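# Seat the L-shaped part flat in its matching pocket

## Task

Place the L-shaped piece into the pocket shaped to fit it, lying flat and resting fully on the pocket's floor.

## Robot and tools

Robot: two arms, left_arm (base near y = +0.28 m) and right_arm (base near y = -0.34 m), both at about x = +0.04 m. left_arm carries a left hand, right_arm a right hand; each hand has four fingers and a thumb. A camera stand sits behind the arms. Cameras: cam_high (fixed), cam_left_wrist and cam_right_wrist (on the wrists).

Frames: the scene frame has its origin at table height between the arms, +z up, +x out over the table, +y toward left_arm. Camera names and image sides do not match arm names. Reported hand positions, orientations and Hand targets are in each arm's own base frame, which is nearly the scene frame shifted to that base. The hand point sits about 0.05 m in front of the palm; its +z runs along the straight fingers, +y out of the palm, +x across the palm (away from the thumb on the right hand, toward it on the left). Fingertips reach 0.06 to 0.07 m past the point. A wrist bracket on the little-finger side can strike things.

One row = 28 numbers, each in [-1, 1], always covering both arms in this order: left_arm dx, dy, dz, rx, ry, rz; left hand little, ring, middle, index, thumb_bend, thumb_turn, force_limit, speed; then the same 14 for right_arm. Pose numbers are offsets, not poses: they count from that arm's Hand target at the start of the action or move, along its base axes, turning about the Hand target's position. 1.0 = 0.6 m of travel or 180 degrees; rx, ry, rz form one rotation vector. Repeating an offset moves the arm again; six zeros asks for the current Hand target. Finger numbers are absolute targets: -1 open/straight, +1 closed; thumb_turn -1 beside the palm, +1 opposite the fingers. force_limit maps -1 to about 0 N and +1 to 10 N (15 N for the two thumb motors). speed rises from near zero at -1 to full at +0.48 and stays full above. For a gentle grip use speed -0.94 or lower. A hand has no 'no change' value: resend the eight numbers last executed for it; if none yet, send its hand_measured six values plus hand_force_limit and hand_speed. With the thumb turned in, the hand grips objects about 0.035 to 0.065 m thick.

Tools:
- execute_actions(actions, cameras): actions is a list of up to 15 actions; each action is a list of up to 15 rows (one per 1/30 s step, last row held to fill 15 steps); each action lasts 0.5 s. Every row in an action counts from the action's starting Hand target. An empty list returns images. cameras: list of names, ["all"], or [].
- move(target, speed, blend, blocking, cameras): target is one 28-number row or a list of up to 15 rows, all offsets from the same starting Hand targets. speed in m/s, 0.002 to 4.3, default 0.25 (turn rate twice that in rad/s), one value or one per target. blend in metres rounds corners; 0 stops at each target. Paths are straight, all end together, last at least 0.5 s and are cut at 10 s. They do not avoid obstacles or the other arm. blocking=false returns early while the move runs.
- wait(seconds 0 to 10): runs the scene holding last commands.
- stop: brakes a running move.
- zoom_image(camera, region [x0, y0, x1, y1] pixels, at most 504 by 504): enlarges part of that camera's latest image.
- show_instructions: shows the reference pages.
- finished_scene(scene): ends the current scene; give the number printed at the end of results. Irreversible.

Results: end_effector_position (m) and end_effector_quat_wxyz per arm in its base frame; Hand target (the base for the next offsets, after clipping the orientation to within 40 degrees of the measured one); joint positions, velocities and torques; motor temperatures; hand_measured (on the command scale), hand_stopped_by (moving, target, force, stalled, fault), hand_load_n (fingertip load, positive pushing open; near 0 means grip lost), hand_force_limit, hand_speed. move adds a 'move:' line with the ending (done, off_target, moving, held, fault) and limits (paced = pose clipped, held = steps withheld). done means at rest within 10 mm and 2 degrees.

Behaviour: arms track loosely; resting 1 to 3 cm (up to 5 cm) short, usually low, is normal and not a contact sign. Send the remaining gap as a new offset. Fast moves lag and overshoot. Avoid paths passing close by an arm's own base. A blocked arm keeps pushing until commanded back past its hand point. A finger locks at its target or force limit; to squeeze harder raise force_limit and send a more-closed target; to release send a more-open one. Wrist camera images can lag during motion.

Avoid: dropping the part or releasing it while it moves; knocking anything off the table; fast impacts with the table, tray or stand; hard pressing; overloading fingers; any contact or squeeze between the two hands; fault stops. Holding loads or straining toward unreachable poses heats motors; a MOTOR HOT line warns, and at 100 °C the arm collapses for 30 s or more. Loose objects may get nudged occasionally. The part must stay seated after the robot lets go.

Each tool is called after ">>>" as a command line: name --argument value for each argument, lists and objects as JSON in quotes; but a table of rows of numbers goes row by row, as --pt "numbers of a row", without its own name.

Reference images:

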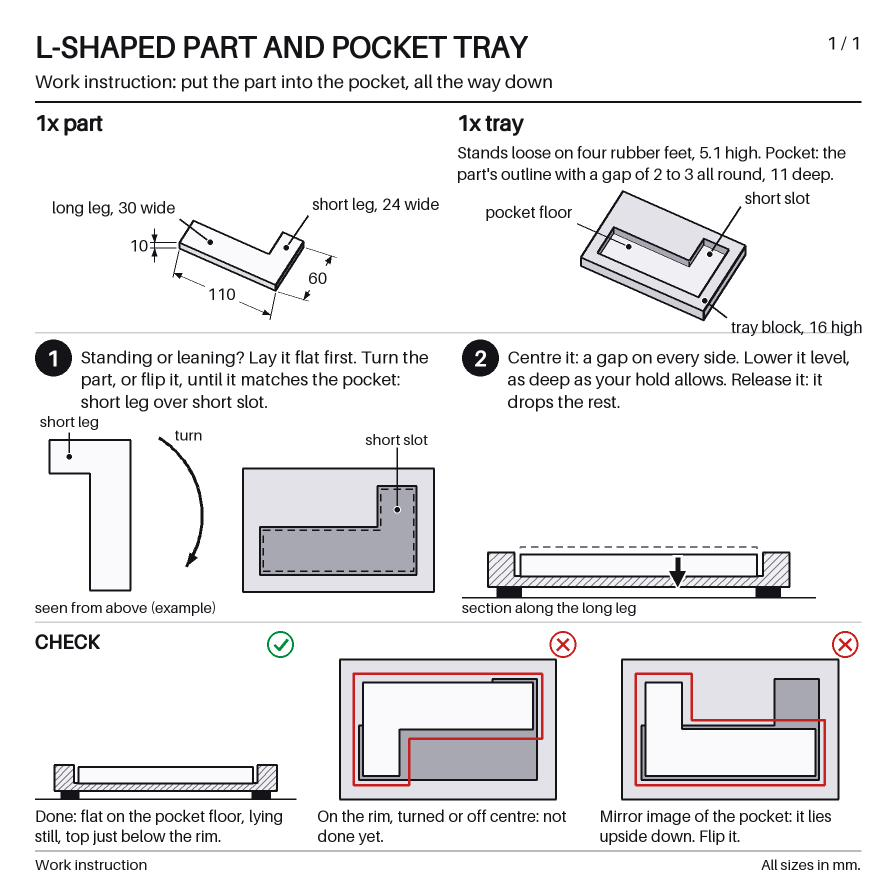

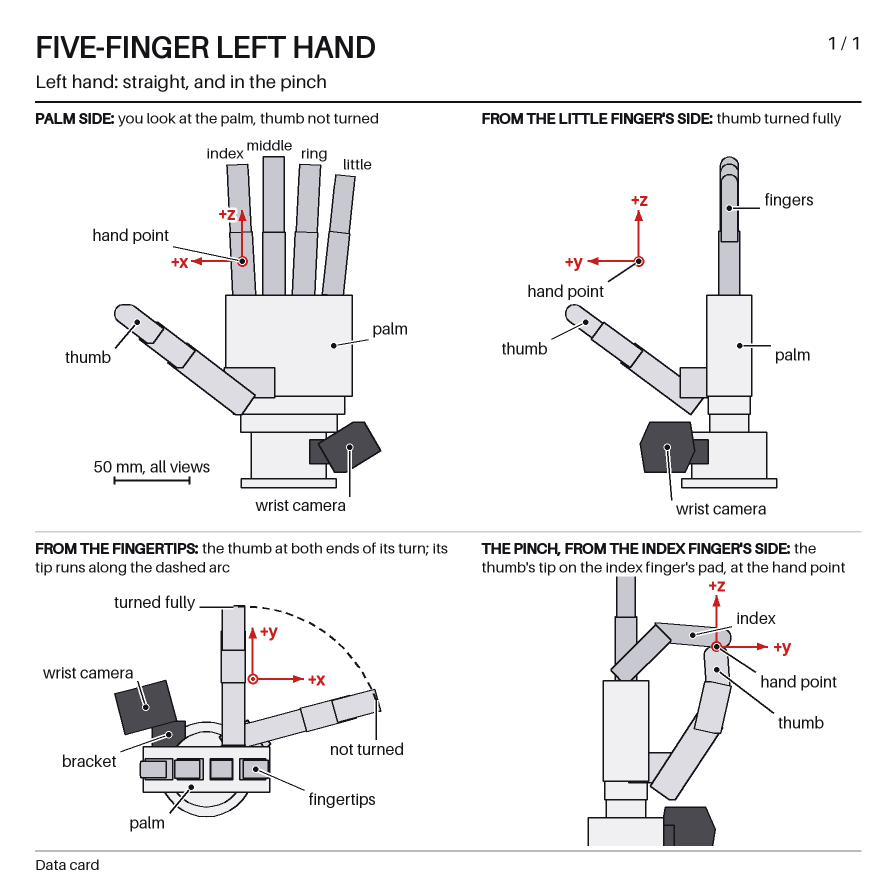

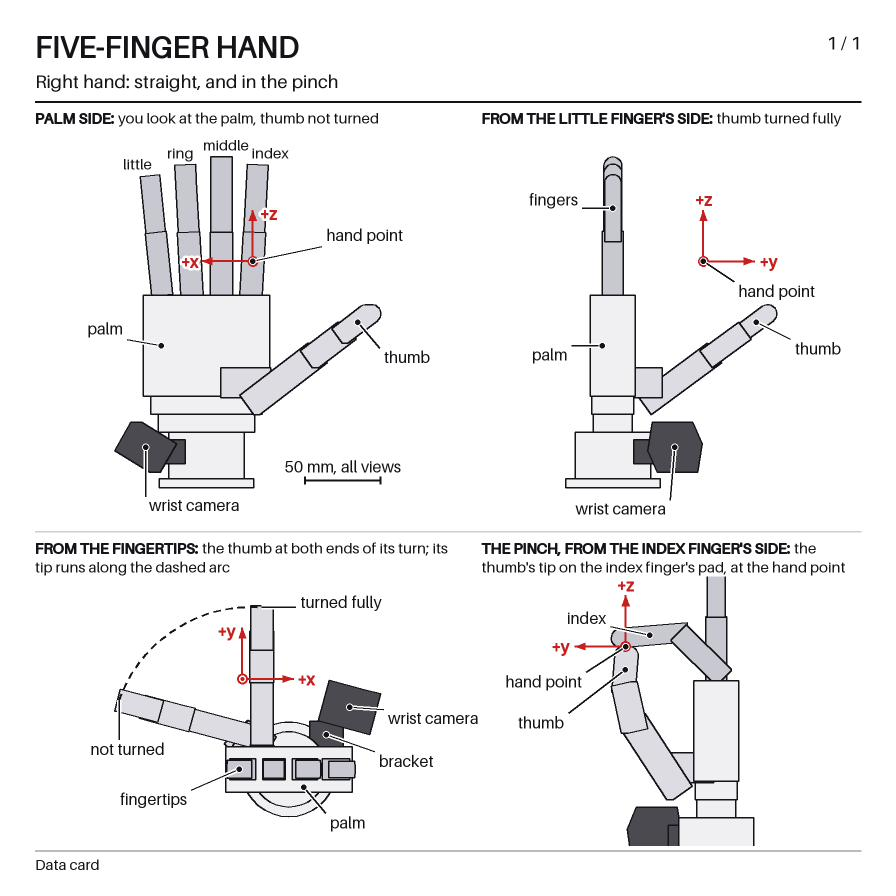

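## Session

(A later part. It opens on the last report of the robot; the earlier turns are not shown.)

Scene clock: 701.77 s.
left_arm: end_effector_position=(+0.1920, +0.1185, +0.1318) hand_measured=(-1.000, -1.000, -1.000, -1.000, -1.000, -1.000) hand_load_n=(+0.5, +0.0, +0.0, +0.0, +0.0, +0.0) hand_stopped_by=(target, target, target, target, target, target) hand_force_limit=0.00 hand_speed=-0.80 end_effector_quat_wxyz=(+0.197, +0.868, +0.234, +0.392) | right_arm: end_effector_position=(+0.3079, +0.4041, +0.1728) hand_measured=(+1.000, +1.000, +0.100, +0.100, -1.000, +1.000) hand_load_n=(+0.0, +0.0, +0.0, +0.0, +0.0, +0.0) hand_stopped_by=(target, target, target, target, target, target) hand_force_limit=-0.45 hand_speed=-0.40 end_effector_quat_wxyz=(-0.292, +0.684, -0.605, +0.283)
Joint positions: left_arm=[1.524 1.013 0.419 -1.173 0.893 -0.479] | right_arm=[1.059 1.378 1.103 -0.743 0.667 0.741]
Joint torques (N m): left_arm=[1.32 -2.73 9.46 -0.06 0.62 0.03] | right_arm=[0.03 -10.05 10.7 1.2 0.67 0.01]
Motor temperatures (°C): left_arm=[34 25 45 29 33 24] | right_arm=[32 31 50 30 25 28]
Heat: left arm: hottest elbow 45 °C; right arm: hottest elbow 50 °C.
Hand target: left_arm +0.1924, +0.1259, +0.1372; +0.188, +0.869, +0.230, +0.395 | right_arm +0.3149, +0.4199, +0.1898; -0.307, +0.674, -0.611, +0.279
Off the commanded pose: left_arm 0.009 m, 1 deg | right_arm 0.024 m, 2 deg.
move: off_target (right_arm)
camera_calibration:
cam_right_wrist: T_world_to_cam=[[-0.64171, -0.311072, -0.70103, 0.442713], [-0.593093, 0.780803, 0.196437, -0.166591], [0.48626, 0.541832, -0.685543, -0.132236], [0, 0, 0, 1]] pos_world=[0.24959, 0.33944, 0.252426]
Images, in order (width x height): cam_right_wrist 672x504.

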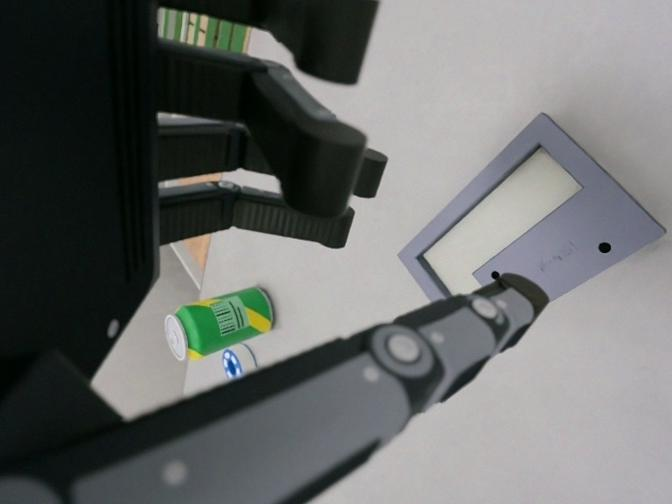

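>>> move --target '[0,0,0,0,0,0,-1,-1,-1,-1,-1,-1,0,-0.8,-0.0877,-0.3628,-0.2163,0,0,0.0483,1,1,0.1,0.1,-1,1,-0.45,-0.4]' --speed 0.2 --cameras '["cam_right_wrist"]'

Scene clock: 731.90 s.
left_arm: end_effector_position=(+0.1920, +0.1185, +0.1318) hand_measured=(-1.000, -1.000, -1.000, -1.000, -1.000, -1.000) hand_load_n=(+0.0, +0.0, +0.0, +0.0, +0.0, +0.0) hand_stopped_by=(target, target, target, target, target, target) hand_force_limit=0.00 hand_speed=-0.80 end_effector_quat_wxyz=(+0.197, +0.868, +0.234, +0.392) | right_arm: end_effector_position=(+0.2606, +0.2048, +0.0600) hand_measured=(+1.000, +1.000, +0.100, +0.100, -1.000, +1.000) hand_load_n=(+0.5, +0.0, +0.0, +0.0, +0.0, +0.0) hand_stopped_by=(target, target, target, target, target, target) hand_force_limit=-0.45 hand_speed=-0.40 end_effector_quat_wxyz=(-0.324, +0.718, -0.562, +0.251)
Joint positions: left_arm=[1.524 1.013 0.419 -1.173 0.893 -0.479] | right_arm=[0.733 0.883 0.393 -0.298 0.357 0.342]
Joint torques (N m): left_arm=[1.32 -2.67 9.47 -0.08 0.62 0.03] | right_arm=[-1.03 -4.72 6.41 2.33 0.07 -0.3]
Heat: left arm: hottest elbow 45 °C; right arm: hottest elbow 53 °C.
Hand target: left_arm +0.1924, +0.1259, +0.1372; +0.188, +0.869, +0.230, +0.395 | right_arm +0.2624, +0.2023, +0.0601; -0.327, +0.718, -0.559, +0.255
Off the commanded pose: left_arm 0.009 m, 1 deg | right_arm 0.003 m, 1 deg.
move: done
camera_calibration:
cam_right_wrist: T_world_to_cam=[[-0.595577, -0.3692, -0.713427, 0.271989], [-0.693162, 0.685044, 0.224147, 0.027097], [0.405974, 0.628018, -0.663912, -0.0767497], [0, 0, 0, 1]] pos_world=[0.211931, 0.130056, 0.137015]
Images, in order (width x height): cam_right_wrist 672x504.

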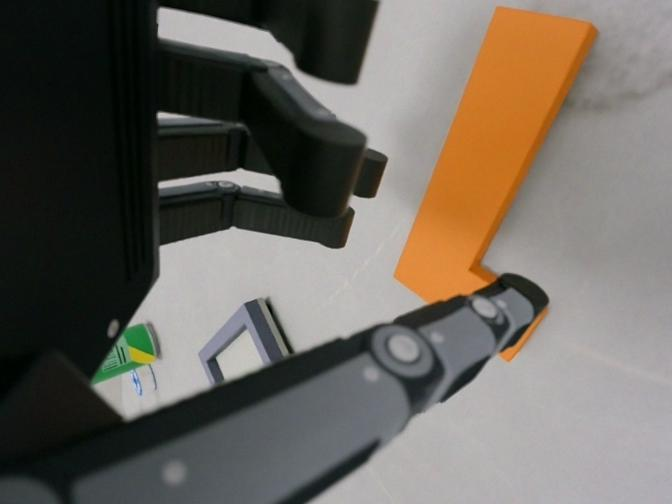

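>>> move --target '[0,0,0,0,0,0,-1,-1,-1,-1,-1,-1,0,-0.8,0.0067,-0.0067,-0.0873,0,0,0,1,1,0.1,0.1,-1,1,-0.45,-0.4]' --speed 0.08 --cameras '["cam_right_wrist"]'

Scene clock: 739.53 s.
left_arm: end_effector_position=(+0.1920, +0.1185, +0.1318) hand_measured=(-1.000, -1.000, -1.000, -1.000, -1.000, -1.000) hand_load_n=(+0.0, +0.0, +0.0, +0.0, +0.0, +0.5) hand_stopped_by=(target, target, target, target, target, target) hand_force_limit=0.00 hand_speed=-0.80 end_effector_quat_wxyz=(+0.197, +0.868, +0.234, +0.392) | right_arm: end_effector_position=(+0.2693, +0.2050, +0.0187) hand_measured=(+1.000, +1.000, +0.100, +0.100, -1.000, +1.000) hand_load_n=(+0.0, +0.0, -4.5, +0.0, +0.0, +0.0) hand_stopped_by=(target, target, target, target, target, target) hand_force_limit=-0.45 hand_speed=-0.40 end_effector_quat_wxyz=(-0.338, +0.712, -0.560, +0.255)
Joint positions: left_arm=[1.524 1.013 0.419 -1.173 0.893 -0.479] | right_arm=[0.709 1.016 0.307 -0.04 0.34 0.321]
Joint torques (N m): left_arm=[1.32 -2.73 9.47 -0.08 0.62 0.03] | right_arm=[-0.97 -2.84 5.07 2.47 -0.04 -0.3]
Heat: left arm: hottest elbow 45 °C; right arm: hottest elbow 51 °C.
Hand target: left_arm +0.1924, +0.1259, +0.1372; +0.188, +0.869, +0.230, +0.395 | right_arm +0.2664, +0.1983, +0.0077; -0.327, +0.718, -0.559, +0.255
Off the commanded pose: left_arm 0.009 m, 1 deg | right_arm 0.013 m, 1 deg.
move: off_target (right_arm)
camera_calibration:
cam_right_wrist: T_world_to_cam=[[-0.575577, -0.356939, -0.735735, 0.240281], [-0.700628, 0.679219, 0.218592, 0.0456017], [0.421701, 0.641293, -0.641024, -0.115154], [0, 0, 0, 1]] pos_world=[0.218811, 0.12864, 0.0929988]
Images, in order (width x height): cam_right_wrist 672x504.

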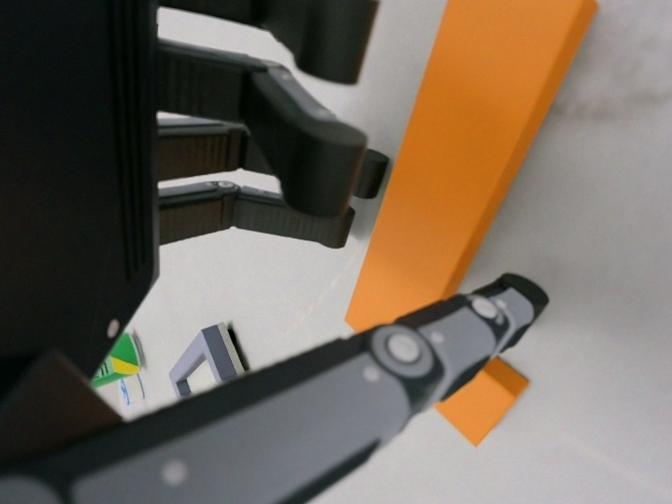

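>>> move --pt "0 0 0 0 0 0 -1 -1 -1 -1 -1 -1 0 -0.8 0 0 0.008 0 0 0 1 1 1 0.1 -1 1 -0.45 -0.4" --pt "0 0 0 0 0 0 -1 -1 -1 -1 -1 -1 0 -0.8 0.0027 -0.0138 0.0 0 0 0 1 1 1 0.1 -1 1 -0.45 -0.4" --speed 0.06 --cameras '["cam_right_wrist"]'

Scene clock: 762.60 s.
left_arm: end_effector_position=(+0.1920, +0.1185, +0.1318) hand_measured=(-1.000, -1.000, -1.000, -1.000, -1.000, -1.000) hand_load_n=(+0.0, +0.0, +0.0, +0.0, +0.0, +0.0) hand_stopped_by=(target, target, target, target, target, target) hand_force_limit=0.00 hand_speed=-0.80 end_effector_quat_wxyz=(+0.197, +0.868, +0.234, +0.392) | right_arm: end_effector_position=(+0.2694, +0.2008, +0.0149) hand_measured=(+1.000, +1.000, +1.000, +0.100, -1.000, +1.000) hand_load_n=(+0.0, +0.0, +0.0, -2.0, +0.0, +0.0) hand_stopped_by=(target, target, target, target, target, target) hand_force_limit=-0.45 hand_speed=-0.40 end_effector_quat_wxyz=(-0.338, +0.713, -0.562, +0.247)
Joint positions: left_arm=[1.524 1.013 0.419 -1.173 0.893 -0.479] | right_arm=[0.681 1.019 0.298 -0.028 0.307 0.311]
Joint torques (N m): left_arm=[1.32 -2.73 9.47 -0.08 0.63 0.03] | right_arm=[-1.44 -4.42 4.94 1.99 0.32 -0.4]
Heat: left arm: hottest elbow 45 °C; right arm: hottest elbow 48 °C.
Hand target: left_arm +0.1924, +0.1259, +0.1372; +0.188, +0.869, +0.230, +0.395 | right_arm +0.2681, +0.1900, +0.0078; -0.328, +0.718, -0.559, +0.255
Off the commanded pose: left_arm 0.009 m, 1 deg | right_arm 0.013 m, 2 deg.
move: off_target (right_arm)
camera_calibration:
cam_right_wrist: T_world_to_cam=[[-0.584455, -0.350891, -0.731634, 0.23709], [-0.699077, 0.675509, 0.234474, 0.0494303], [0.411951, 0.648508, -0.640105, -0.113844], [0, 0, 0, 1]] pos_world=[0.220022, 0.123631, 0.0890002]
Images, in order (width x height): cam_right_wrist 672x504.

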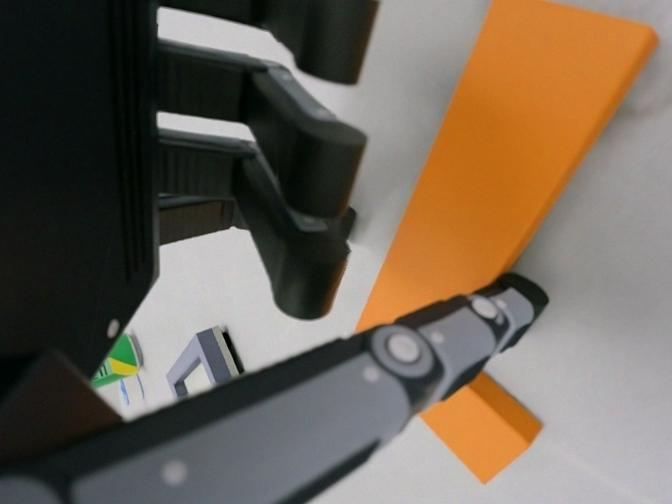

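>>> move --pt "0 0 0 0 0 0 -1 -1 -1 -1 -1 -1 0 -0.8 0.012 0.01 0.07 0 0 0 1 1 1 0.1 -1 1 -0.45 -0.4" --pt "0 0 0 0 0 0 -1 -1 -1 -1 -1 -1 0 -0.8 -0.016 -0.002 0.03 0 0 -0.018 1 1 1 0.1 -1 1 -0.45 -0.4" --speed 0.08 --cameras '["cam_right_wrist"]'

Scene clock: 779.73 s.
left_arm: end_effector_position=(+0.1920, +0.1185, +0.1318) hand_measured=(-1.000, -1.000, -1.000, -1.000, -1.000, -1.000) hand_load_n=(+0.0, +0.0, +0.0, +0.0, +0.0, +0.0) hand_stopped_by=(target, target, target, target, target, target) hand_force_limit=0.00 hand_speed=-0.80 end_effector_quat_wxyz=(+0.197, +0.868, +0.234, +0.392) | right_arm: end_effector_position=(+0.2590, +0.1849, +0.0248) hand_measured=(+1.000, +1.000, +1.000, +0.100, -1.000, +1.000) hand_load_n=(+0.0, +0.0, +0.0, +0.0, +0.0, +0.0) hand_stopped_by=(target, target, target, target, target, target) hand_force_limit=-0.45 hand_speed=-0.40 end_effector_quat_wxyz=(-0.311, +0.707, -0.576, +0.265)
Joint positions: left_arm=[1.524 1.013 0.419 -1.173 0.893 -0.479] | right_arm=[0.706 0.928 0.309 -0.18 0.384 0.345]
Joint torques (N m): left_arm=[1.32 -2.67 9.48 -0.06 0.62 0.04] | right_arm=[0.85 -4.01 6.05 2.37 0.38 0.02]
Heat: left arm: hottest elbow 45 °C; right arm: hottest elbow 46 °C.
Hand target: left_arm +0.1924, +0.1259, +0.1372; +0.188, +0.869, +0.230, +0.395 | right_arm +0.2584, +0.1888, +0.0257; -0.320, +0.702, -0.579, +0.264
Off the commanded pose: left_arm 0.009 m, 1 deg | right_arm 0.004 m, 1 deg.
move: done
camera_calibration:
cam_right_wrist: T_world_to_cam=[[-0.61023, -0.354534, -0.708466, 0.23942], [-0.660416, 0.721592, 0.20774, 0.0327285], [0.437572, 0.594652, -0.674477, -0.0886637], [0, 0, 0, 1]] pos_world=[0.206513, 0.11399, 0.10302]
Images, in order (width x height): cam_right_wrist 672x504.

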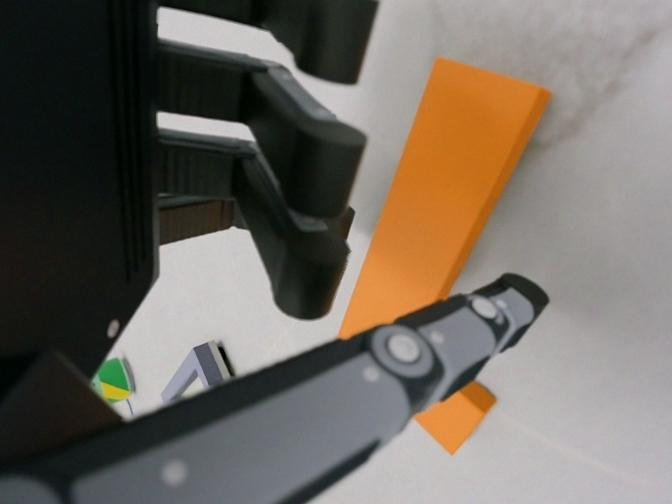

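>>> move --pt "0 0 0 0 0 0 -1 -1 -1 -1 -1 -1 0 -0.8 0.002 0 -0.0287 0 0 0 1 1 1 0.1 -1 1 -0.45 -0.4" --pt "0 0 0 0 0 0 -1 -1 -1 -1 -1 -1 0 -0.8 0.002 0 -0.0287 0 0 0 1 1 1 0.1 0.1 1 -0.45 -0.9" --speed 0.06 --cameras '["cam_right_wrist"]'

Scene clock: 794.73 s.
left_arm: end_effector_position=(+0.1920, +0.1185, +0.1318) hand_measured=(-1.000, -1.000, -1.000, -1.000, -1.000, -1.000) hand_load_n=(+0.0, +0.5, +0.0, +0.0, +0.0, +0.0) hand_stopped_by=(target, target, target, target, target, target) hand_force_limit=0.00 hand_speed=-0.80 end_effector_quat_wxyz=(+0.197, +0.868, +0.234, +0.392) | right_arm: end_effector_position=(+0.2637, +0.1887, +0.0152) hand_measured=(+1.000, +1.000, +1.000, +0.100, -0.572, +1.000) hand_load_n=(+0.0, +0.0, +0.0, +4.0, +4.0, -0.5) hand_stopped_by=(target, target, target, target, force, target) hand_force_limit=-0.45 hand_speed=-0.90 end_effector_quat_wxyz=(-0.322, +0.702, -0.576, +0.268)
Joint positions: left_arm=[1.524 1.013 0.419 -1.173 0.893 -0.479] | right_arm=[0.706 0.977 0.286 -0.085 0.385 0.346]
Joint torques (N m): left_arm=[1.26 -2.73 9.47 -0.09 0.62 0.03] | right_arm=[0.67 -3.08 5.46 2.33 0.27 -0.02]
Motor temperatures (°C): left_arm=[34 25 45 29 33 24] | right_arm=[32 31 45 30 25 28]
Heat: left arm: hottest elbow 45 °C; right arm: hottest elbow 45 °C.
Hand target: left_arm +0.1924, +0.1259, +0.1372; +0.188, +0.869, +0.230, +0.395 | right_arm +0.2596, +0.1888, +0.0085; -0.320, +0.702, -0.579, +0.264
Off the commanded pose: left_arm 0.009 m, 1 deg | right_arm 0.008 m, 1 deg.
move: done
camera_calibration:
cam_right_wrist: T_world_to_cam=[[-0.597103, -0.342474, -0.725382, 0.231403], [-0.663396, 0.719204, 0.206522, 0.0363398], [0.450969, 0.604531, -0.656635, -0.105146], [0, 0, 0, 1]] pos_world=[0.209697, 0.116678, 0.091308]
Images, in order (width x height): cam_right_wrist 672x504.

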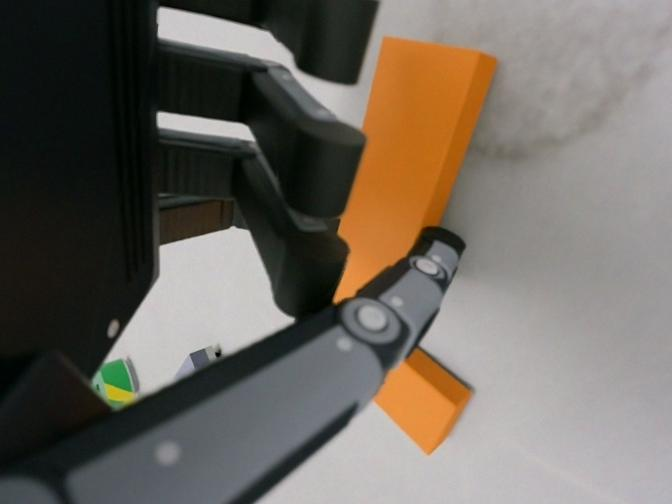

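>>> zoom_image --camera "cam_right_wrist" --region '[320, 10, 572, 199]'

>>> zoom_image --camera "cam_right_wrist" --region '[320, 280, 572, 469]'

Scaled by 2.000 from the camera's 672x504 image, which has a finer 960x720 frame.

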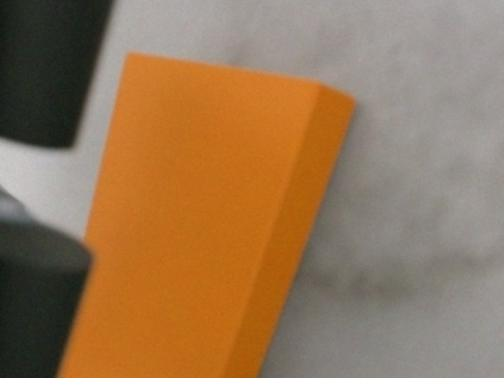

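Scaled by 2.000 from the camera's 672x504 image, which has a finer 960x720 frame.

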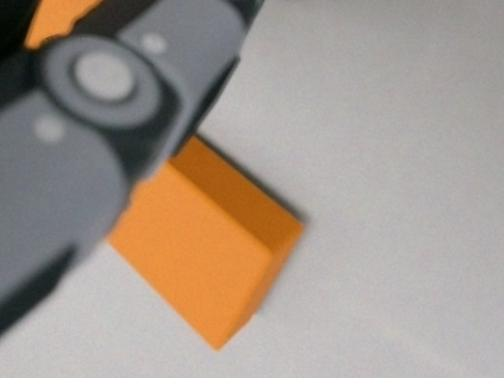

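>>> move --target '[0,0,0,0,0,0,-1,-1,-1,-1,-1,-1,0,-0.8,0.017,0,0.24,0,0,0,1,1,1,0.1,0.1,1,-0.45,-0.9]' --speed 0.2 --cameras '["cam_right_wrist"]'

Scene clock: 861.37 s.
left_arm: end_effector_position=(+0.1920, +0.1185, +0.1318) hand_measured=(-1.000, -1.000, -1.000, -1.000, -1.000, -1.000) hand_load_n=(+0.0, +0.0, +0.0, +0.0, -0.5, +0.0) hand_stopped_by=(target, target, target, target, target, target) hand_force_limit=0.00 hand_speed=-0.80 end_effector_quat_wxyz=(+0.197, +0.868, +0.234, +0.392) | right_arm: end_effector_position=(+0.2577, +0.1824, +0.1244) hand_measured=(+1.000, +1.000, +1.000, +0.100, -0.572, +1.000) hand_load_n=(+0.0, +0.0, +0.0, +5.0, +4.0, -0.5) hand_stopped_by=(target, target, target, target, force, target) hand_force_limit=-0.45 hand_speed=-0.90 end_effector_quat_wxyz=(-0.300, +0.711, -0.581, +0.258)
Joint positions: left_arm=[1.524 1.013 0.419 -1.173 0.893 -0.479] | right_arm=[0.692 0.749 0.534 -0.613 0.368 0.347]
Joint torques (N m): left_arm=[1.32 -2.73 9.48 -0.08 0.62 0.03] | right_arm=[-0.85 -3.55 11.21 1.59 0.1 -0.24]
Heat: left arm: hottest elbow 45 °C; right arm: hottest elbow 42 °C.
Hand target: left_arm +0.1924, +0.1259, +0.1372; +0.188, +0.869, +0.230, +0.395 | right_arm +0.2699, +0.1887, +0.1525; -0.320, +0.702, -0.579, +0.264
Off the commanded pose: left_arm 0.009 m, 1 deg | right_arm 0.031 m, 3 deg.
move: off_target (right_arm)
camera_calibration:
cam_right_wrist: T_world_to_cam=[[-0.631775, -0.358072, -0.687492, 0.31189], [-0.651632, 0.725667, 0.220867, 0.00833137], [0.419804, 0.58753, -0.69179, -0.0113442], [0, 0, 0, 1]] pos_world=[0.207236, 0.112298, 0.204734]
Images, in order (width x height): cam_right_wrist 672x504.

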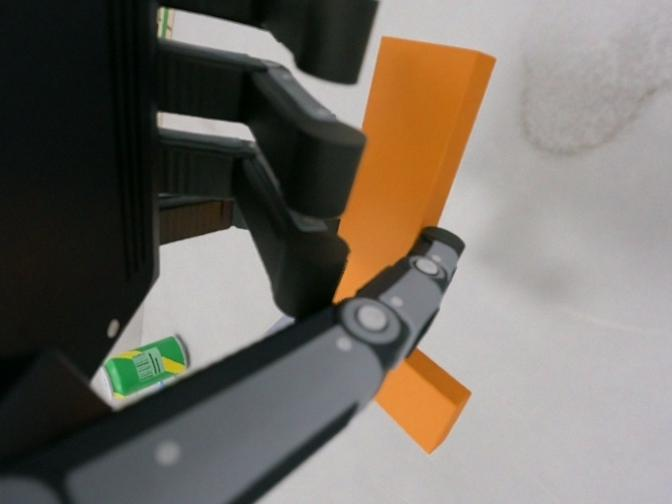

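>>> move --target '[0,0,0,0,0,0,-1,-1,-1,-1,-1,-1,0,-0.8,0.0867,0.402,0,0,0,-0.1694,1,1,1,0.1,0.1,1,-0.45,-0.9]' --speed 0.2 --cameras '["cam_right_wrist","cam_high"]'

Scene clock: 869.40 s.
left_arm: end_effector_position=(+0.1920, +0.1185, +0.1318) hand_measured=(-1.000, -1.000, -1.000, -1.000, -1.000, -1.000) hand_load_n=(+0.0, +0.0, +0.0, +0.0, +0.0, +0.0) hand_stopped_by=(target, target, target, target, target, target) hand_force_limit=0.00 hand_speed=-0.80 end_effector_quat_wxyz=(+0.197, +0.868, +0.234, +0.392) | right_arm: end_effector_position=(+0.3168, +0.4129, +0.1399) hand_measured=(+1.000, +1.000, +1.000, +0.100, -0.572, +1.000) hand_load_n=(+0.0, +0.0, +0.0, +5.0, +4.0, -0.5) hand_stopped_by=(target, target, target, target, force, target) hand_force_limit=-0.45 hand_speed=-0.90 end_effector_quat_wxyz=(+0.225, -0.534, +0.738, -0.345)
Joint positions: left_arm=[1.524 1.013 0.419 -1.173 0.893 -0.479] | right_arm=[1.115 1.605 1.289 -1.154 0.845 1.388]
Joint torques (N m): left_arm=[1.32 -2.78 9.48 -0.08 0.62 0.03] | right_arm=[0.5 -12.51 10.03 0.59 0.88 0.02]
Heat: left arm: hottest elbow 45 °C; right arm: hottest elbow 43 °C.
Hand target: left_arm +0.1924, +0.1259, +0.1372; +0.188, +0.869, +0.230, +0.395 | right_arm +0.3219, +0.4300, +0.1525; +0.239, -0.525, +0.743, -0.339
Off the commanded pose: left_arm 0.009 m, 1 deg | right_arm 0.022 m, 2 deg.
move: off_target (right_arm)
camera_calibration:
cam_right_wrist: T_world_to_cam=[[-0.706579, -0.011563, -0.70754, 0.325837], [-0.204317, 0.960616, 0.18834, -0.358054], [0.677496, 0.277639, -0.681113, -0.11607], [0, 0, 0, 1]] pos_world=[0.23571, 0.379946, 0.218922]
Images, in order (width x height): cam_high 672x504, cam_right_wrist 672x504.

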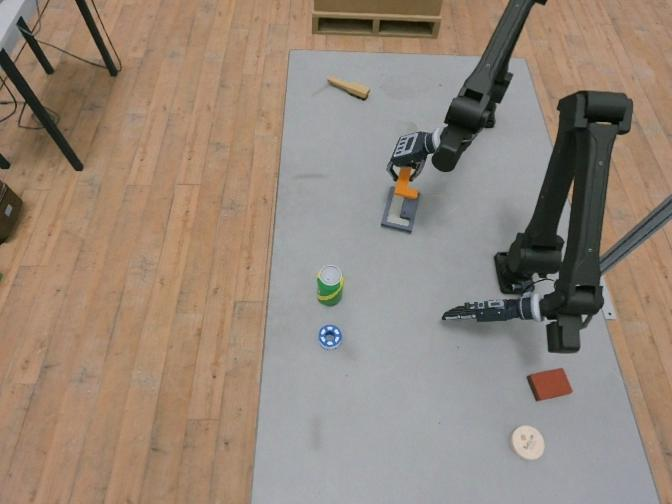

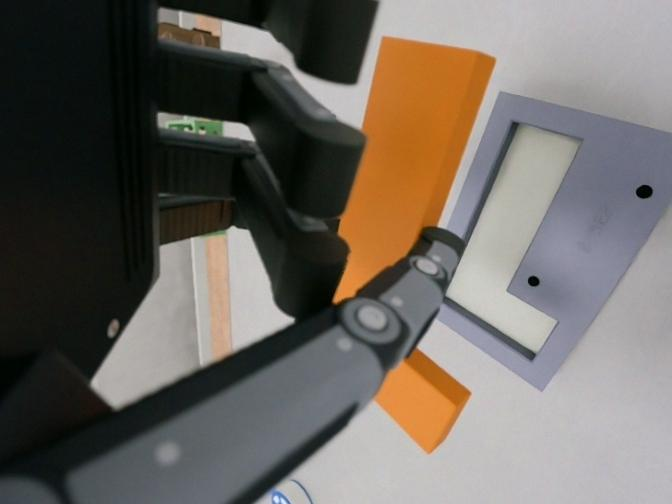

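>>> zoom_image --camera "cam_right_wrist" --region '[360, 330, 580, 495]'

>>> zoom_image --camera "cam_right_wrist" --region '[350, 20, 672, 260]'

Scaled by 2.291 from the camera's 672x504 image, which has a finer 960x720 frame.

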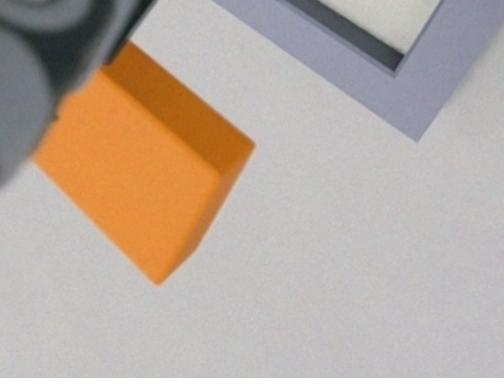

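Scaled by 1.565 from the camera's 672x504 image, which has a finer 960x720 frame.

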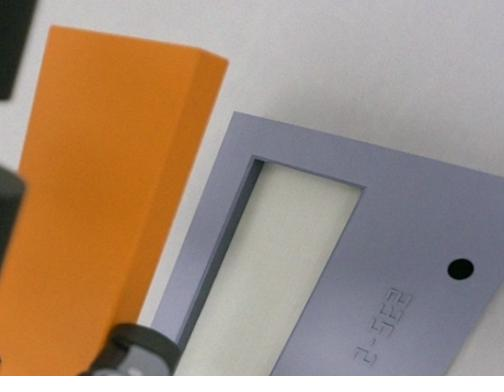

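>>> move --target '[0,0,0,0,0,0,-1,-1,-1,-1,-1,-1,0,-0.8,0.0068,0.0225,-0.1467,0,0,0.0067,1,1,1,0.1,0.1,1,-0.45,-0.9]' --speed 0.12 --cameras '["cam_right_wrist"]'

Scene clock: 926.43 s.
left_arm: end_effector_position=(+0.1920, +0.1185, +0.1318) hand_measured=(-1.000, -1.000, -1.000, -1.000, -1.000, -1.000) hand_load_n=(+0.0, +0.0, +0.0, +0.0, +0.0, +0.0) hand_stopped_by=(target, target, target, target, target, target) hand_force_limit=0.00 hand_speed=-0.80 end_effector_quat_wxyz=(+0.197, +0.868, +0.234, +0.392) | right_arm: end_effector_position=(+0.3292, +0.4406, +0.0700) hand_measured=(+1.000, +1.000, +1.000, +0.100, -0.572, +1.000) hand_load_n=(+0.0, +0.0, +0.0, +5.0, +4.0, +0.0) hand_stopped_by=(target, target, target, target, force, target) hand_force_limit=-0.45 hand_speed=-0.90 end_effector_quat_wxyz=(+0.244, -0.526, +0.742, -0.335)
Joint positions: left_arm=[1.524 1.013 0.419 -1.173 0.893 -0.479] | right_arm=[1.117 1.725 1.239 -0.939 0.845 1.389]
Joint torques (N m): left_arm=[1.38 -2.78 9.47 -0.05 0.62 0.03] | right_arm=[0.44 -14.15 6.11 1.11 0.79 -0.22]
Motor temperatures (°C): left_arm=[34 25 46 29 33 24] | right_arm=[32 33 52 29 27 28]
Heat: left arm: hottest elbow 46 °C; right arm: hottest elbow 52 °C.
Hand target: left_arm +0.1924, +0.1259, +0.1372; +0.188, +0.869, +0.230, +0.395 | right_arm +0.3259, +0.4435, +0.0644; +0.243, -0.533, +0.737, -0.336
Off the commanded pose: left_arm 0.009 m, 1 deg | right_arm 0.007 m, 1 deg.
move: done
camera_calibration:
cam_right_wrist: T_world_to_cam=[[-0.692279, 0.0167371, -0.721436, 0.269349], [-0.209796, 0.951881, 0.2234, -0.365815], [0.690461, 0.30601, -0.655456, -0.198383], [0, 0, 0, 1]] pos_world=[0.246694, 0.404411, 0.146009]
Images, in order (width x height): cam_right_wrist 672x504.

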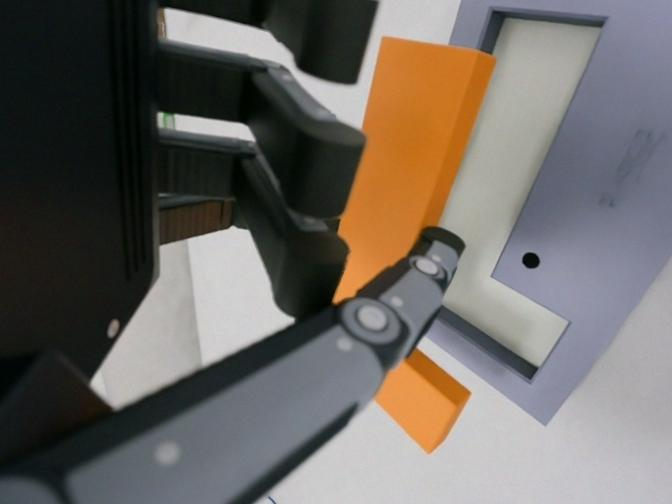

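>>> zoom_image --camera "cam_right_wrist" --region '[440, 0, 640, 150]'

>>> zoom_image --camera "cam_right_wrist" --region '[430, 240, 630, 390]'

Scaled by 2.520 from the camera's 672x504 image, which has a finer 960x720 frame.

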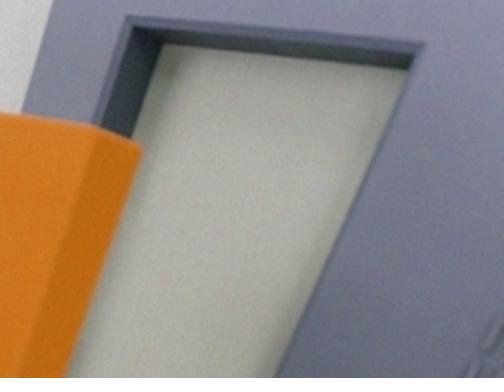

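Scaled by 2.520 from the camera's 672x504 image, which has a finer 960x720 frame.

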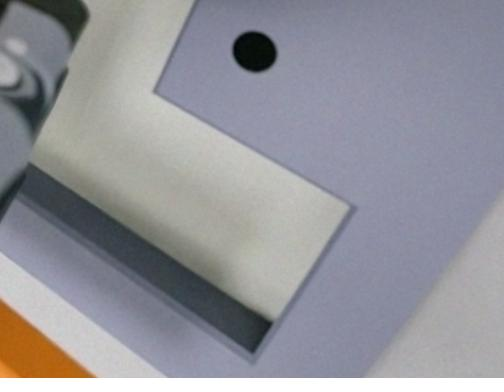

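>>> move --target '[0,0,0,0,0,0,-1,-1,-1,-1,-1,-1,0,-0.8,-0.0185,-0.0233,-0.0417,0,0,0.0025,1,1,1,0.1,0.1,1,-0.45,-0.9]' --speed 0.08 --cameras '["cam_right_wrist"]'

Scene clock: 960.43 s.
left_arm: end_effector_position=(+0.1920, +0.1185, +0.1318) hand_measured=(-1.000, -1.000, -1.000, -1.000, -1.000, -1.000) hand_load_n=(+0.0, +0.0, +0.0, +0.0, +0.0, +0.0) hand_stopped_by=(target, target, target, target, target, target) hand_force_limit=0.00 hand_speed=-0.80 end_effector_quat_wxyz=(+0.197, +0.868, +0.234, +0.392) | right_arm: end_effector_position=(+0.3194, +0.4273, +0.0424) hand_measured=(+1.000, +1.000, +1.000, +0.100, -0.572, +1.000) hand_load_n=(+0.0, +0.0, +0.0, +5.0, +4.0, -0.5) hand_stopped_by=(target, target, target, target, force, target) hand_force_limit=-0.45 hand_speed=-0.90 end_effector_quat_wxyz=(+0.243, -0.529, +0.741, -0.335)
Joint positions: left_arm=[1.524 1.013 0.419 -1.173 0.893 -0.479] | right_arm=[1.123 1.725 1.155 -0.86 0.845 1.389]
Joint torques (N m): left_arm=[1.32 -2.67 9.46 -0.08 0.62 0.03] | right_arm=[0.5 -14.33 5.55 1.18 0.78 -0.24]
Heat: left arm: hottest elbow 46 °C; right arm: hottest elbow 48 °C.
Hand target: left_arm +0.1924, +0.1259, +0.1372; +0.188, +0.869, +0.230, +0.395 | right_arm +0.3149, +0.4295, +0.0395; +0.244, -0.536, +0.735, -0.335
Off the commanded pose: left_arm 0.009 m, 1 deg | right_arm 0.006 m, 1 deg.
move: done
camera_calibration:
cam_right_wrist: T_world_to_cam=[[-0.693551, 0.0102534, -0.720335, 0.245939], [-0.214853, 0.951451, 0.220407, -0.347018], [0.687623, 0.30763, -0.657676, -0.205319], [0, 0, 0, 1]] pos_world=[0.237196, 0.390811, 0.118611]
Images, in order (width x height): cam_right_wrist 672x504.

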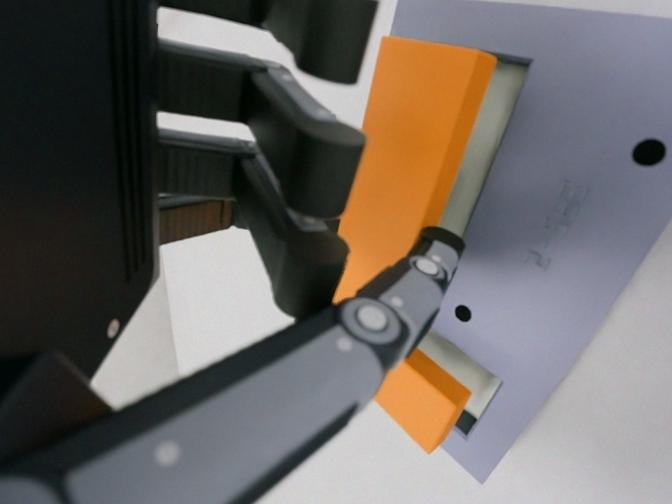

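>>> zoom_image --camera "cam_right_wrist" --region '[470, 20, 570, 95]'

>>> zoom_image --camera "cam_right_wrist" --region '[410, 330, 530, 450]'

Scaled by 5.040 from the camera's 672x504 image, which has a finer 960x720 frame.

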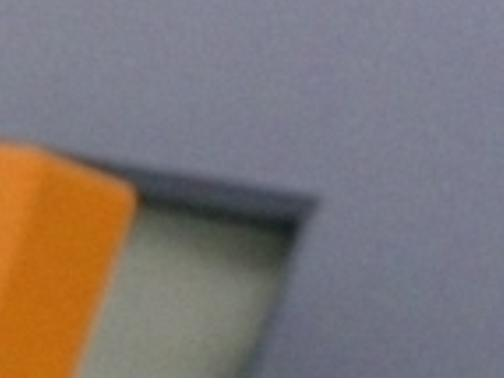

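Scaled by 4.200 from the camera's 672x504 image, which has a finer 960x720 frame.

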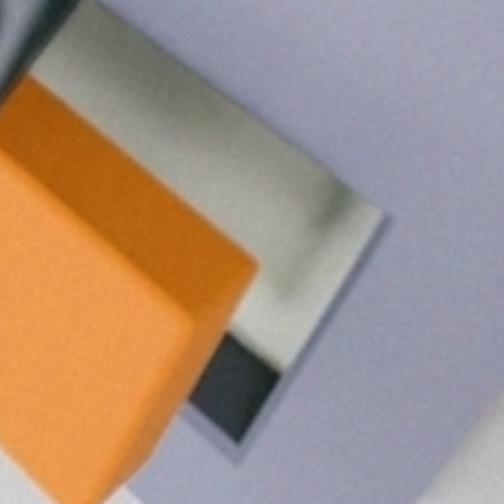

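>>> move --target '[0,0,0,0,0,0,-1,-1,-1,-1,-1,-1,0,-0.8,-0.0037,0.0013,-0.0145,0,0,0.001,1,1,1,0.1,0.1,1,-0.45,-0.9]' --speed 0.04 --cameras '["cam_right_wrist"]'

>>> zoom_image --camera "cam_right_wrist" --region '[410, 330, 530, 450]'

>>> zoom_image --camera "cam_right_wrist" --region '[430, 20, 550, 140]'

Scene clock: 999.87 s.
left_arm: end_effector_position=(+0.1920, +0.1185, +0.1318) hand_measured=(-1.000, -1.000, -1.000, -1.000, -1.000, -1.000) hand_load_n=(+0.0, +0.0, +0.0, +0.0, +0.0, +0.0) hand_stopped_by=(target, target, target, target, target, target) hand_force_limit=0.00 hand_speed=-0.80 end_effector_quat_wxyz=(+0.197, +0.868, +0.234, +0.392) | right_arm: end_effector_position=(+0.3175, +0.4290, +0.0395) hand_measured=(+1.000, +1.000, +1.000, +0.100, -0.572, +1.000) hand_load_n=(+0.0, +0.0, +0.0, +5.0, +4.0, -0.5) hand_stopped_by=(target, target, target, target, force, target) hand_force_limit=-0.45 hand_speed=-0.90 end_effector_quat_wxyz=(+0.248, -0.529, +0.740, -0.332)
Joint positions: left_arm=[1.524 1.013 0.419 -1.173 0.893 -0.479] | right_arm=[1.127 1.725 1.145 -0.839 0.845 1.389]
Joint torques (N m): left_arm=[1.26 -2.73 9.47 -0.05 0.62 0.03] | right_arm=[0.73 -13.27 5.53 1.24 0.78 -0.22]
Motor temperatures (°C): left_arm=[34 25 46 29 33 24] | right_arm=[31 33 45 29 27 28]
Heat: left arm: hottest elbow 46 °C; right arm: hottest elbow 45 °C.
Hand target: left_arm +0.1924, +0.1259, +0.1372; +0.188, +0.869, +0.230, +0.395 | right_arm +0.3126, +0.4303, +0.0308; +0.245, -0.537, +0.735, -0.335
Off the commanded pose: left_arm 0.009 m, 1 deg | right_arm 0.010 m, 1 deg.
move: done
camera_calibration:
cam_right_wrist: T_world_to_cam=[[-0.690423, 0.0138601, -0.723273, 0.240138], [-0.220191, 0.948349, 0.228363, -0.345756], [0.689081, 0.316925, -0.65171, -0.211192], [0, 0, 0, 1]] pos_world=[0.235193, 0.391501, 0.115007]
Images, in order (width x height): cam_right_wrist 672x504.

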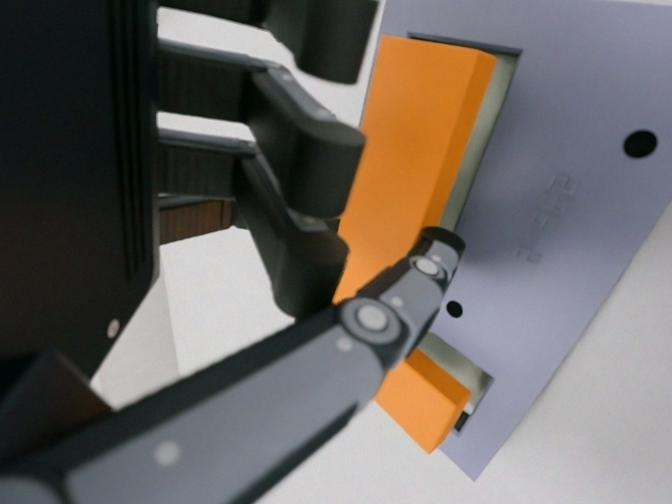

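Scaled by 4.200 from the camera's 672x504 image, which has a finer 960x720 frame.

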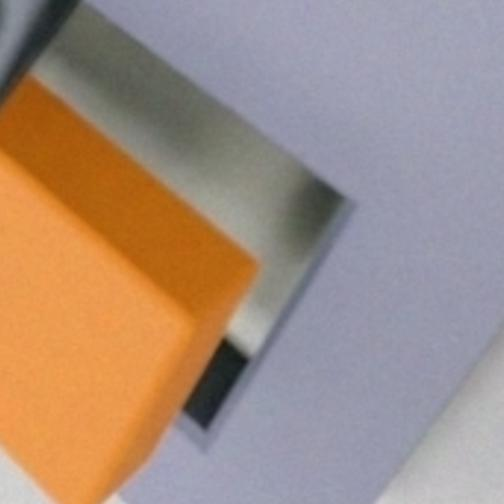

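Scaled by 4.200 from the camera's 672x504 image, which has a finer 960x720 frame.

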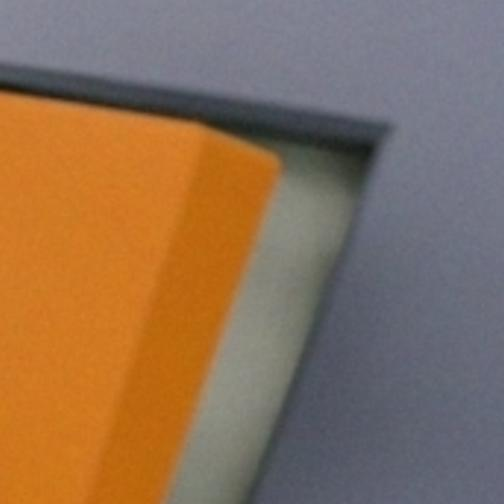

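>>> move --target '[0,0,0,0,0,0,-1,-1,-1,-1,-1,-1,0,-0.8,-0.001,-0.003,-0.0125,0,0,0,1,1,1,0.1,0.1,1,-0.45,-0.9]' --speed 0.04 --cameras '["cam_right_wrist"]'

>>> zoom_image --camera "cam_right_wrist" --region '[410, 330, 530, 450]'

>>> zoom_image --camera "cam_right_wrist" --region '[400, 10, 540, 115]'

Scene clock: 1019.23 s.
left_arm: end_effector_position=(+0.1920, +0.1185, +0.1318) hand_measured=(-1.000, -1.000, -1.000, -1.000, -1.000, -1.000) hand_load_n=(+0.0, +0.0, +0.0, +0.0, +0.0, +0.0) hand_stopped_by=(target, target, target, target, target, target) hand_force_limit=0.00 hand_speed=-0.80 end_effector_quat_wxyz=(+0.197, +0.868, +0.234, +0.392) | right_arm: end_effector_position=(+0.3167, +0.4274, +0.0331) hand_measured=(+1.000, +1.000, +1.000, +0.100, -0.572, +1.000) hand_load_n=(+0.0, +0.0, +0.0, +4.5, +4.0, -1.0) hand_stopped_by=(target, target, target, target, force, target) hand_force_limit=-0.45 hand_speed=-0.90 end_effector_quat_wxyz=(+0.248, -0.529, +0.740, -0.333)
Joint positions: left_arm=[1.524 1.013 0.419 -1.173 0.893 -0.479] | right_arm=[1.128 1.73 1.132 -0.82 0.846 1.389]
Joint torques (N m): left_arm=[1.32 -2.73 9.47 -0.06 0.62 0.03] | right_arm=[0.73 -13.51 5.3 1.42 0.77 -0.22]
Heat: left arm: hottest elbow 46 °C; right arm: hottest elbow 44 °C.
Hand target: left_arm +0.1924, +0.1259, +0.1372; +0.188, +0.869, +0.230, +0.395 | right_arm +0.3119, +0.4285, +0.0232; +0.245, -0.537, +0.734, -0.335
Off the commanded pose: left_arm 0.009 m, 1 deg | right_arm 0.011 m, 1 deg.
move: off_target (right_arm)
camera_calibration:
cam_right_wrist: T_world_to_cam=[[-0.689822, 0.0136458, -0.72385, 0.234916], [-0.220679, 0.94828, 0.228181, -0.342719], [0.689526, 0.317143, -0.651133, -0.214455], [0, 0, 0, 1]] pos_world=[0.234292, 0.389801, 0.108607]
Images, in order (width x height): cam_right_wrist 672x504.

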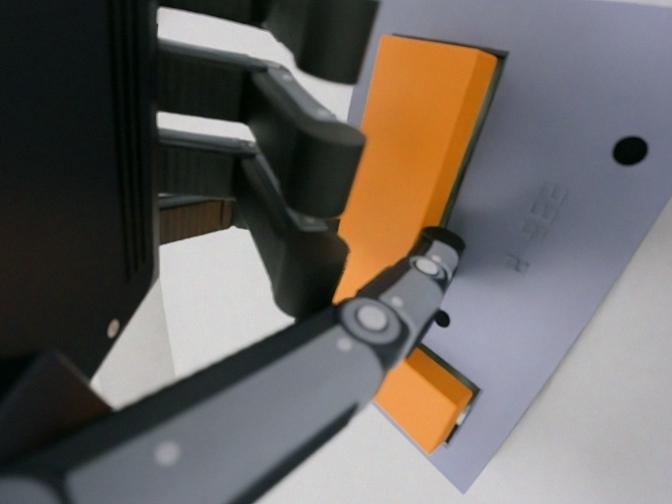

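Scaled by 4.200 from the camera's 672x504 image, which has a finer 960x720 frame.

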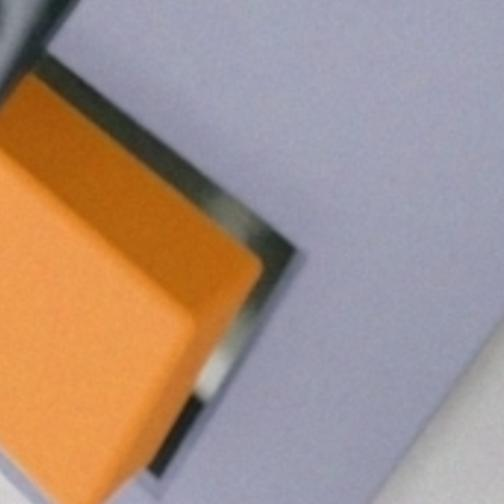

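Scaled by 3.600 from the camera's 672x504 image, which has a finer 960x720 frame.

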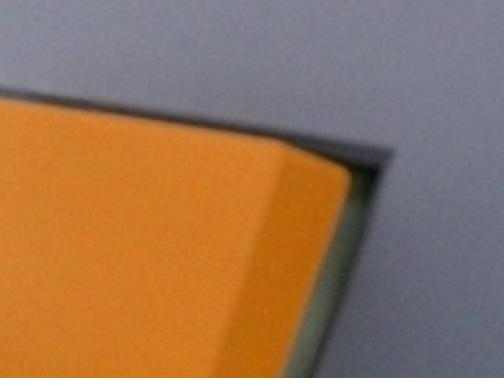

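>>> move --target '[0,0,0,0,0,0,-1,-1,-1,-1,-1,-1,0,-0.8,0,0,0,0,0,0,1,1,1,0.1,-1,1,-0.45,-0.85]' --speed 0.04 --cameras '["cam_right_wrist"]'

Scene clock: 1034.73 s.
left_arm: end_effector_position=(+0.1920, +0.1185, +0.1318) hand_measured=(-1.000, -1.000, -1.000, -1.000, -1.000, -1.000) hand_load_n=(+0.0, +0.0, +0.0, +0.0, +0.0, +0.0) hand_stopped_by=(target, target, target, target, target, target) hand_force_limit=0.00 hand_speed=-0.80 end_effector_quat_wxyz=(+0.197, +0.868, +0.234, +0.392) | right_arm: end_effector_position=(+0.3170, +0.4281, +0.0333) hand_measured=(+1.000, +1.000, +1.000, +0.100, -1.000, +1.000) hand_load_n=(+0.0, +0.0, +0.0, +0.0, +0.0, +0.0) hand_stopped_by=(target, target, target, target, target, target) hand_force_limit=-0.45 hand_speed=-0.85 end_effector_quat_wxyz=(+0.249, -0.528, +0.741, -0.332)
Joint positions: left_arm=[1.524 1.013 0.419 -1.173 0.893 -0.479] | right_arm=[1.128 1.73 1.132 -0.817 0.846 1.389]
Joint torques (N m): left_arm=[1.32 -2.73 9.47 -0.06 0.62 0.04] | right_arm=[0.67 -13.1 5.37 1.33 0.76 -0.22]
Heat: left arm: hottest elbow 46 °C; right arm: hottest elbow 44 °C.
Hand target: left_arm +0.1924, +0.1259, +0.1372; +0.188, +0.869, +0.230, +0.395 | right_arm +0.3119, +0.4285, +0.0232; +0.245, -0.537, +0.734, -0.335
Off the commanded pose: left_arm 0.009 m, 1 deg | right_arm 0.011 m, 1 deg.
move: off_target (right_arm)
camera_calibration:
cam_right_wrist: T_world_to_cam=[[-0.688863, 0.0156139, -0.724724, 0.234147], [-0.220936, 0.947678, 0.230421, -0.343096], [0.690403, 0.318846, -0.64937, -0.215813], [0, 0, 0, 1]] pos_world=[0.234491, 0.390299, 0.108606]
Images, in order (width x height): cam_right_wrist 672x504.

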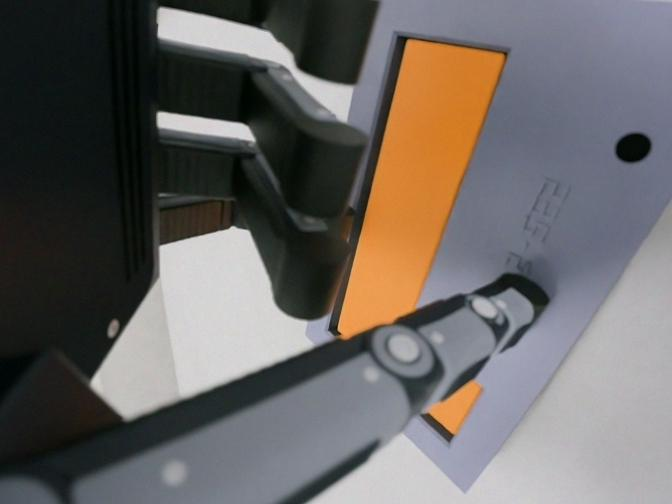

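>>> move --target '[0,0,0,0,0,0,-1,-1,-1,-1,-1,-1,0,-0.8,0,0,0.25,0,0,0,1,1,1,0.1,-1,1,-0.45,-0.85]' --speed 0.15 --cameras '["cam_right_wrist"]'

Scene clock: 1040.03 s.
left_arm: end_effector_position=(+0.1920, +0.1185, +0.1318) hand_measured=(-1.000, -1.000, -1.000, -1.000, -1.000, -1.000) hand_load_n=(+0.0, +0.0, +0.0, +0.0, +0.0, +0.0) hand_stopped_by=(target, target, target, target, target, target) hand_force_limit=0.00 hand_speed=-0.80 end_effector_quat_wxyz=(+0.197, +0.868, +0.234, +0.392) | right_arm: end_effector_position=(+0.3100, +0.4133, +0.1547) hand_measured=(+1.000, +1.000, +1.000, +0.100, -1.000, +1.000) hand_load_n=(+0.0, +0.0, +0.0, +0.0, +0.0, +0.5) hand_stopped_by=(target, target, target, target, target, target) hand_force_limit=-0.45 hand_speed=-0.85 end_effector_quat_wxyz=(+0.230, -0.537, +0.736, -0.342)
Joint positions: left_arm=[1.524 1.013 0.419 -1.173 0.893 -0.479] | right_arm=[1.128 1.58 1.298 -1.182 0.846 1.389]
Joint torques (N m): left_arm=[1.32 -2.73 9.47 -0.08 0.62 0.03] | right_arm=[0.67 -13.22 9.94 0.5 0.76 -0.23]
Heat: left arm: hottest elbow 46 °C; right arm: hottest elbow 44 °C.
Hand target: left_arm +0.1924, +0.1259, +0.1372; +0.188, +0.869, +0.230, +0.395 | right_arm +0.3119, +0.4286, +0.1733; +0.245, -0.537, +0.734, -0.335
Off the commanded pose: left_arm 0.009 m, 1 deg | right_arm 0.024 m, 2 deg.
move: off_target (right_arm)
camera_calibration:
cam_right_wrist: T_world_to_cam=[[-0.703651, -0.0154623, -0.710377, 0.332744], [-0.21651, 0.956885, 0.193633, -0.358056], [0.676755, 0.290054, -0.676662, -0.107121], [0, 0, 0, 1]] pos_world=[0.229108, 0.378834, 0.23322]
Images, in order (width x height): cam_right_wrist 672x504.

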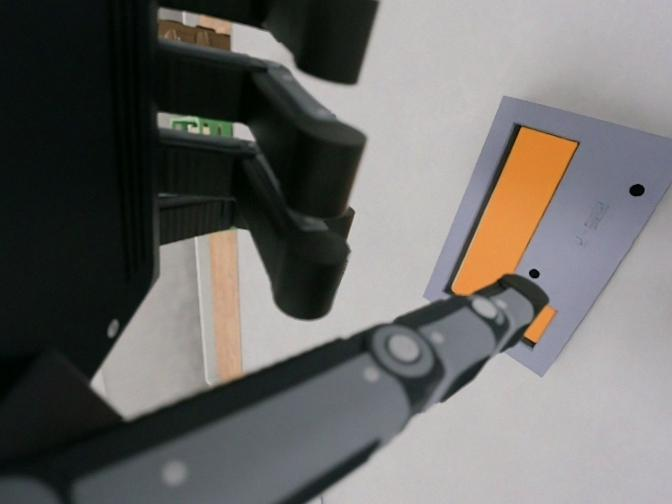

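>>> finished_scene --scene 1

The scene is finished: the task was done.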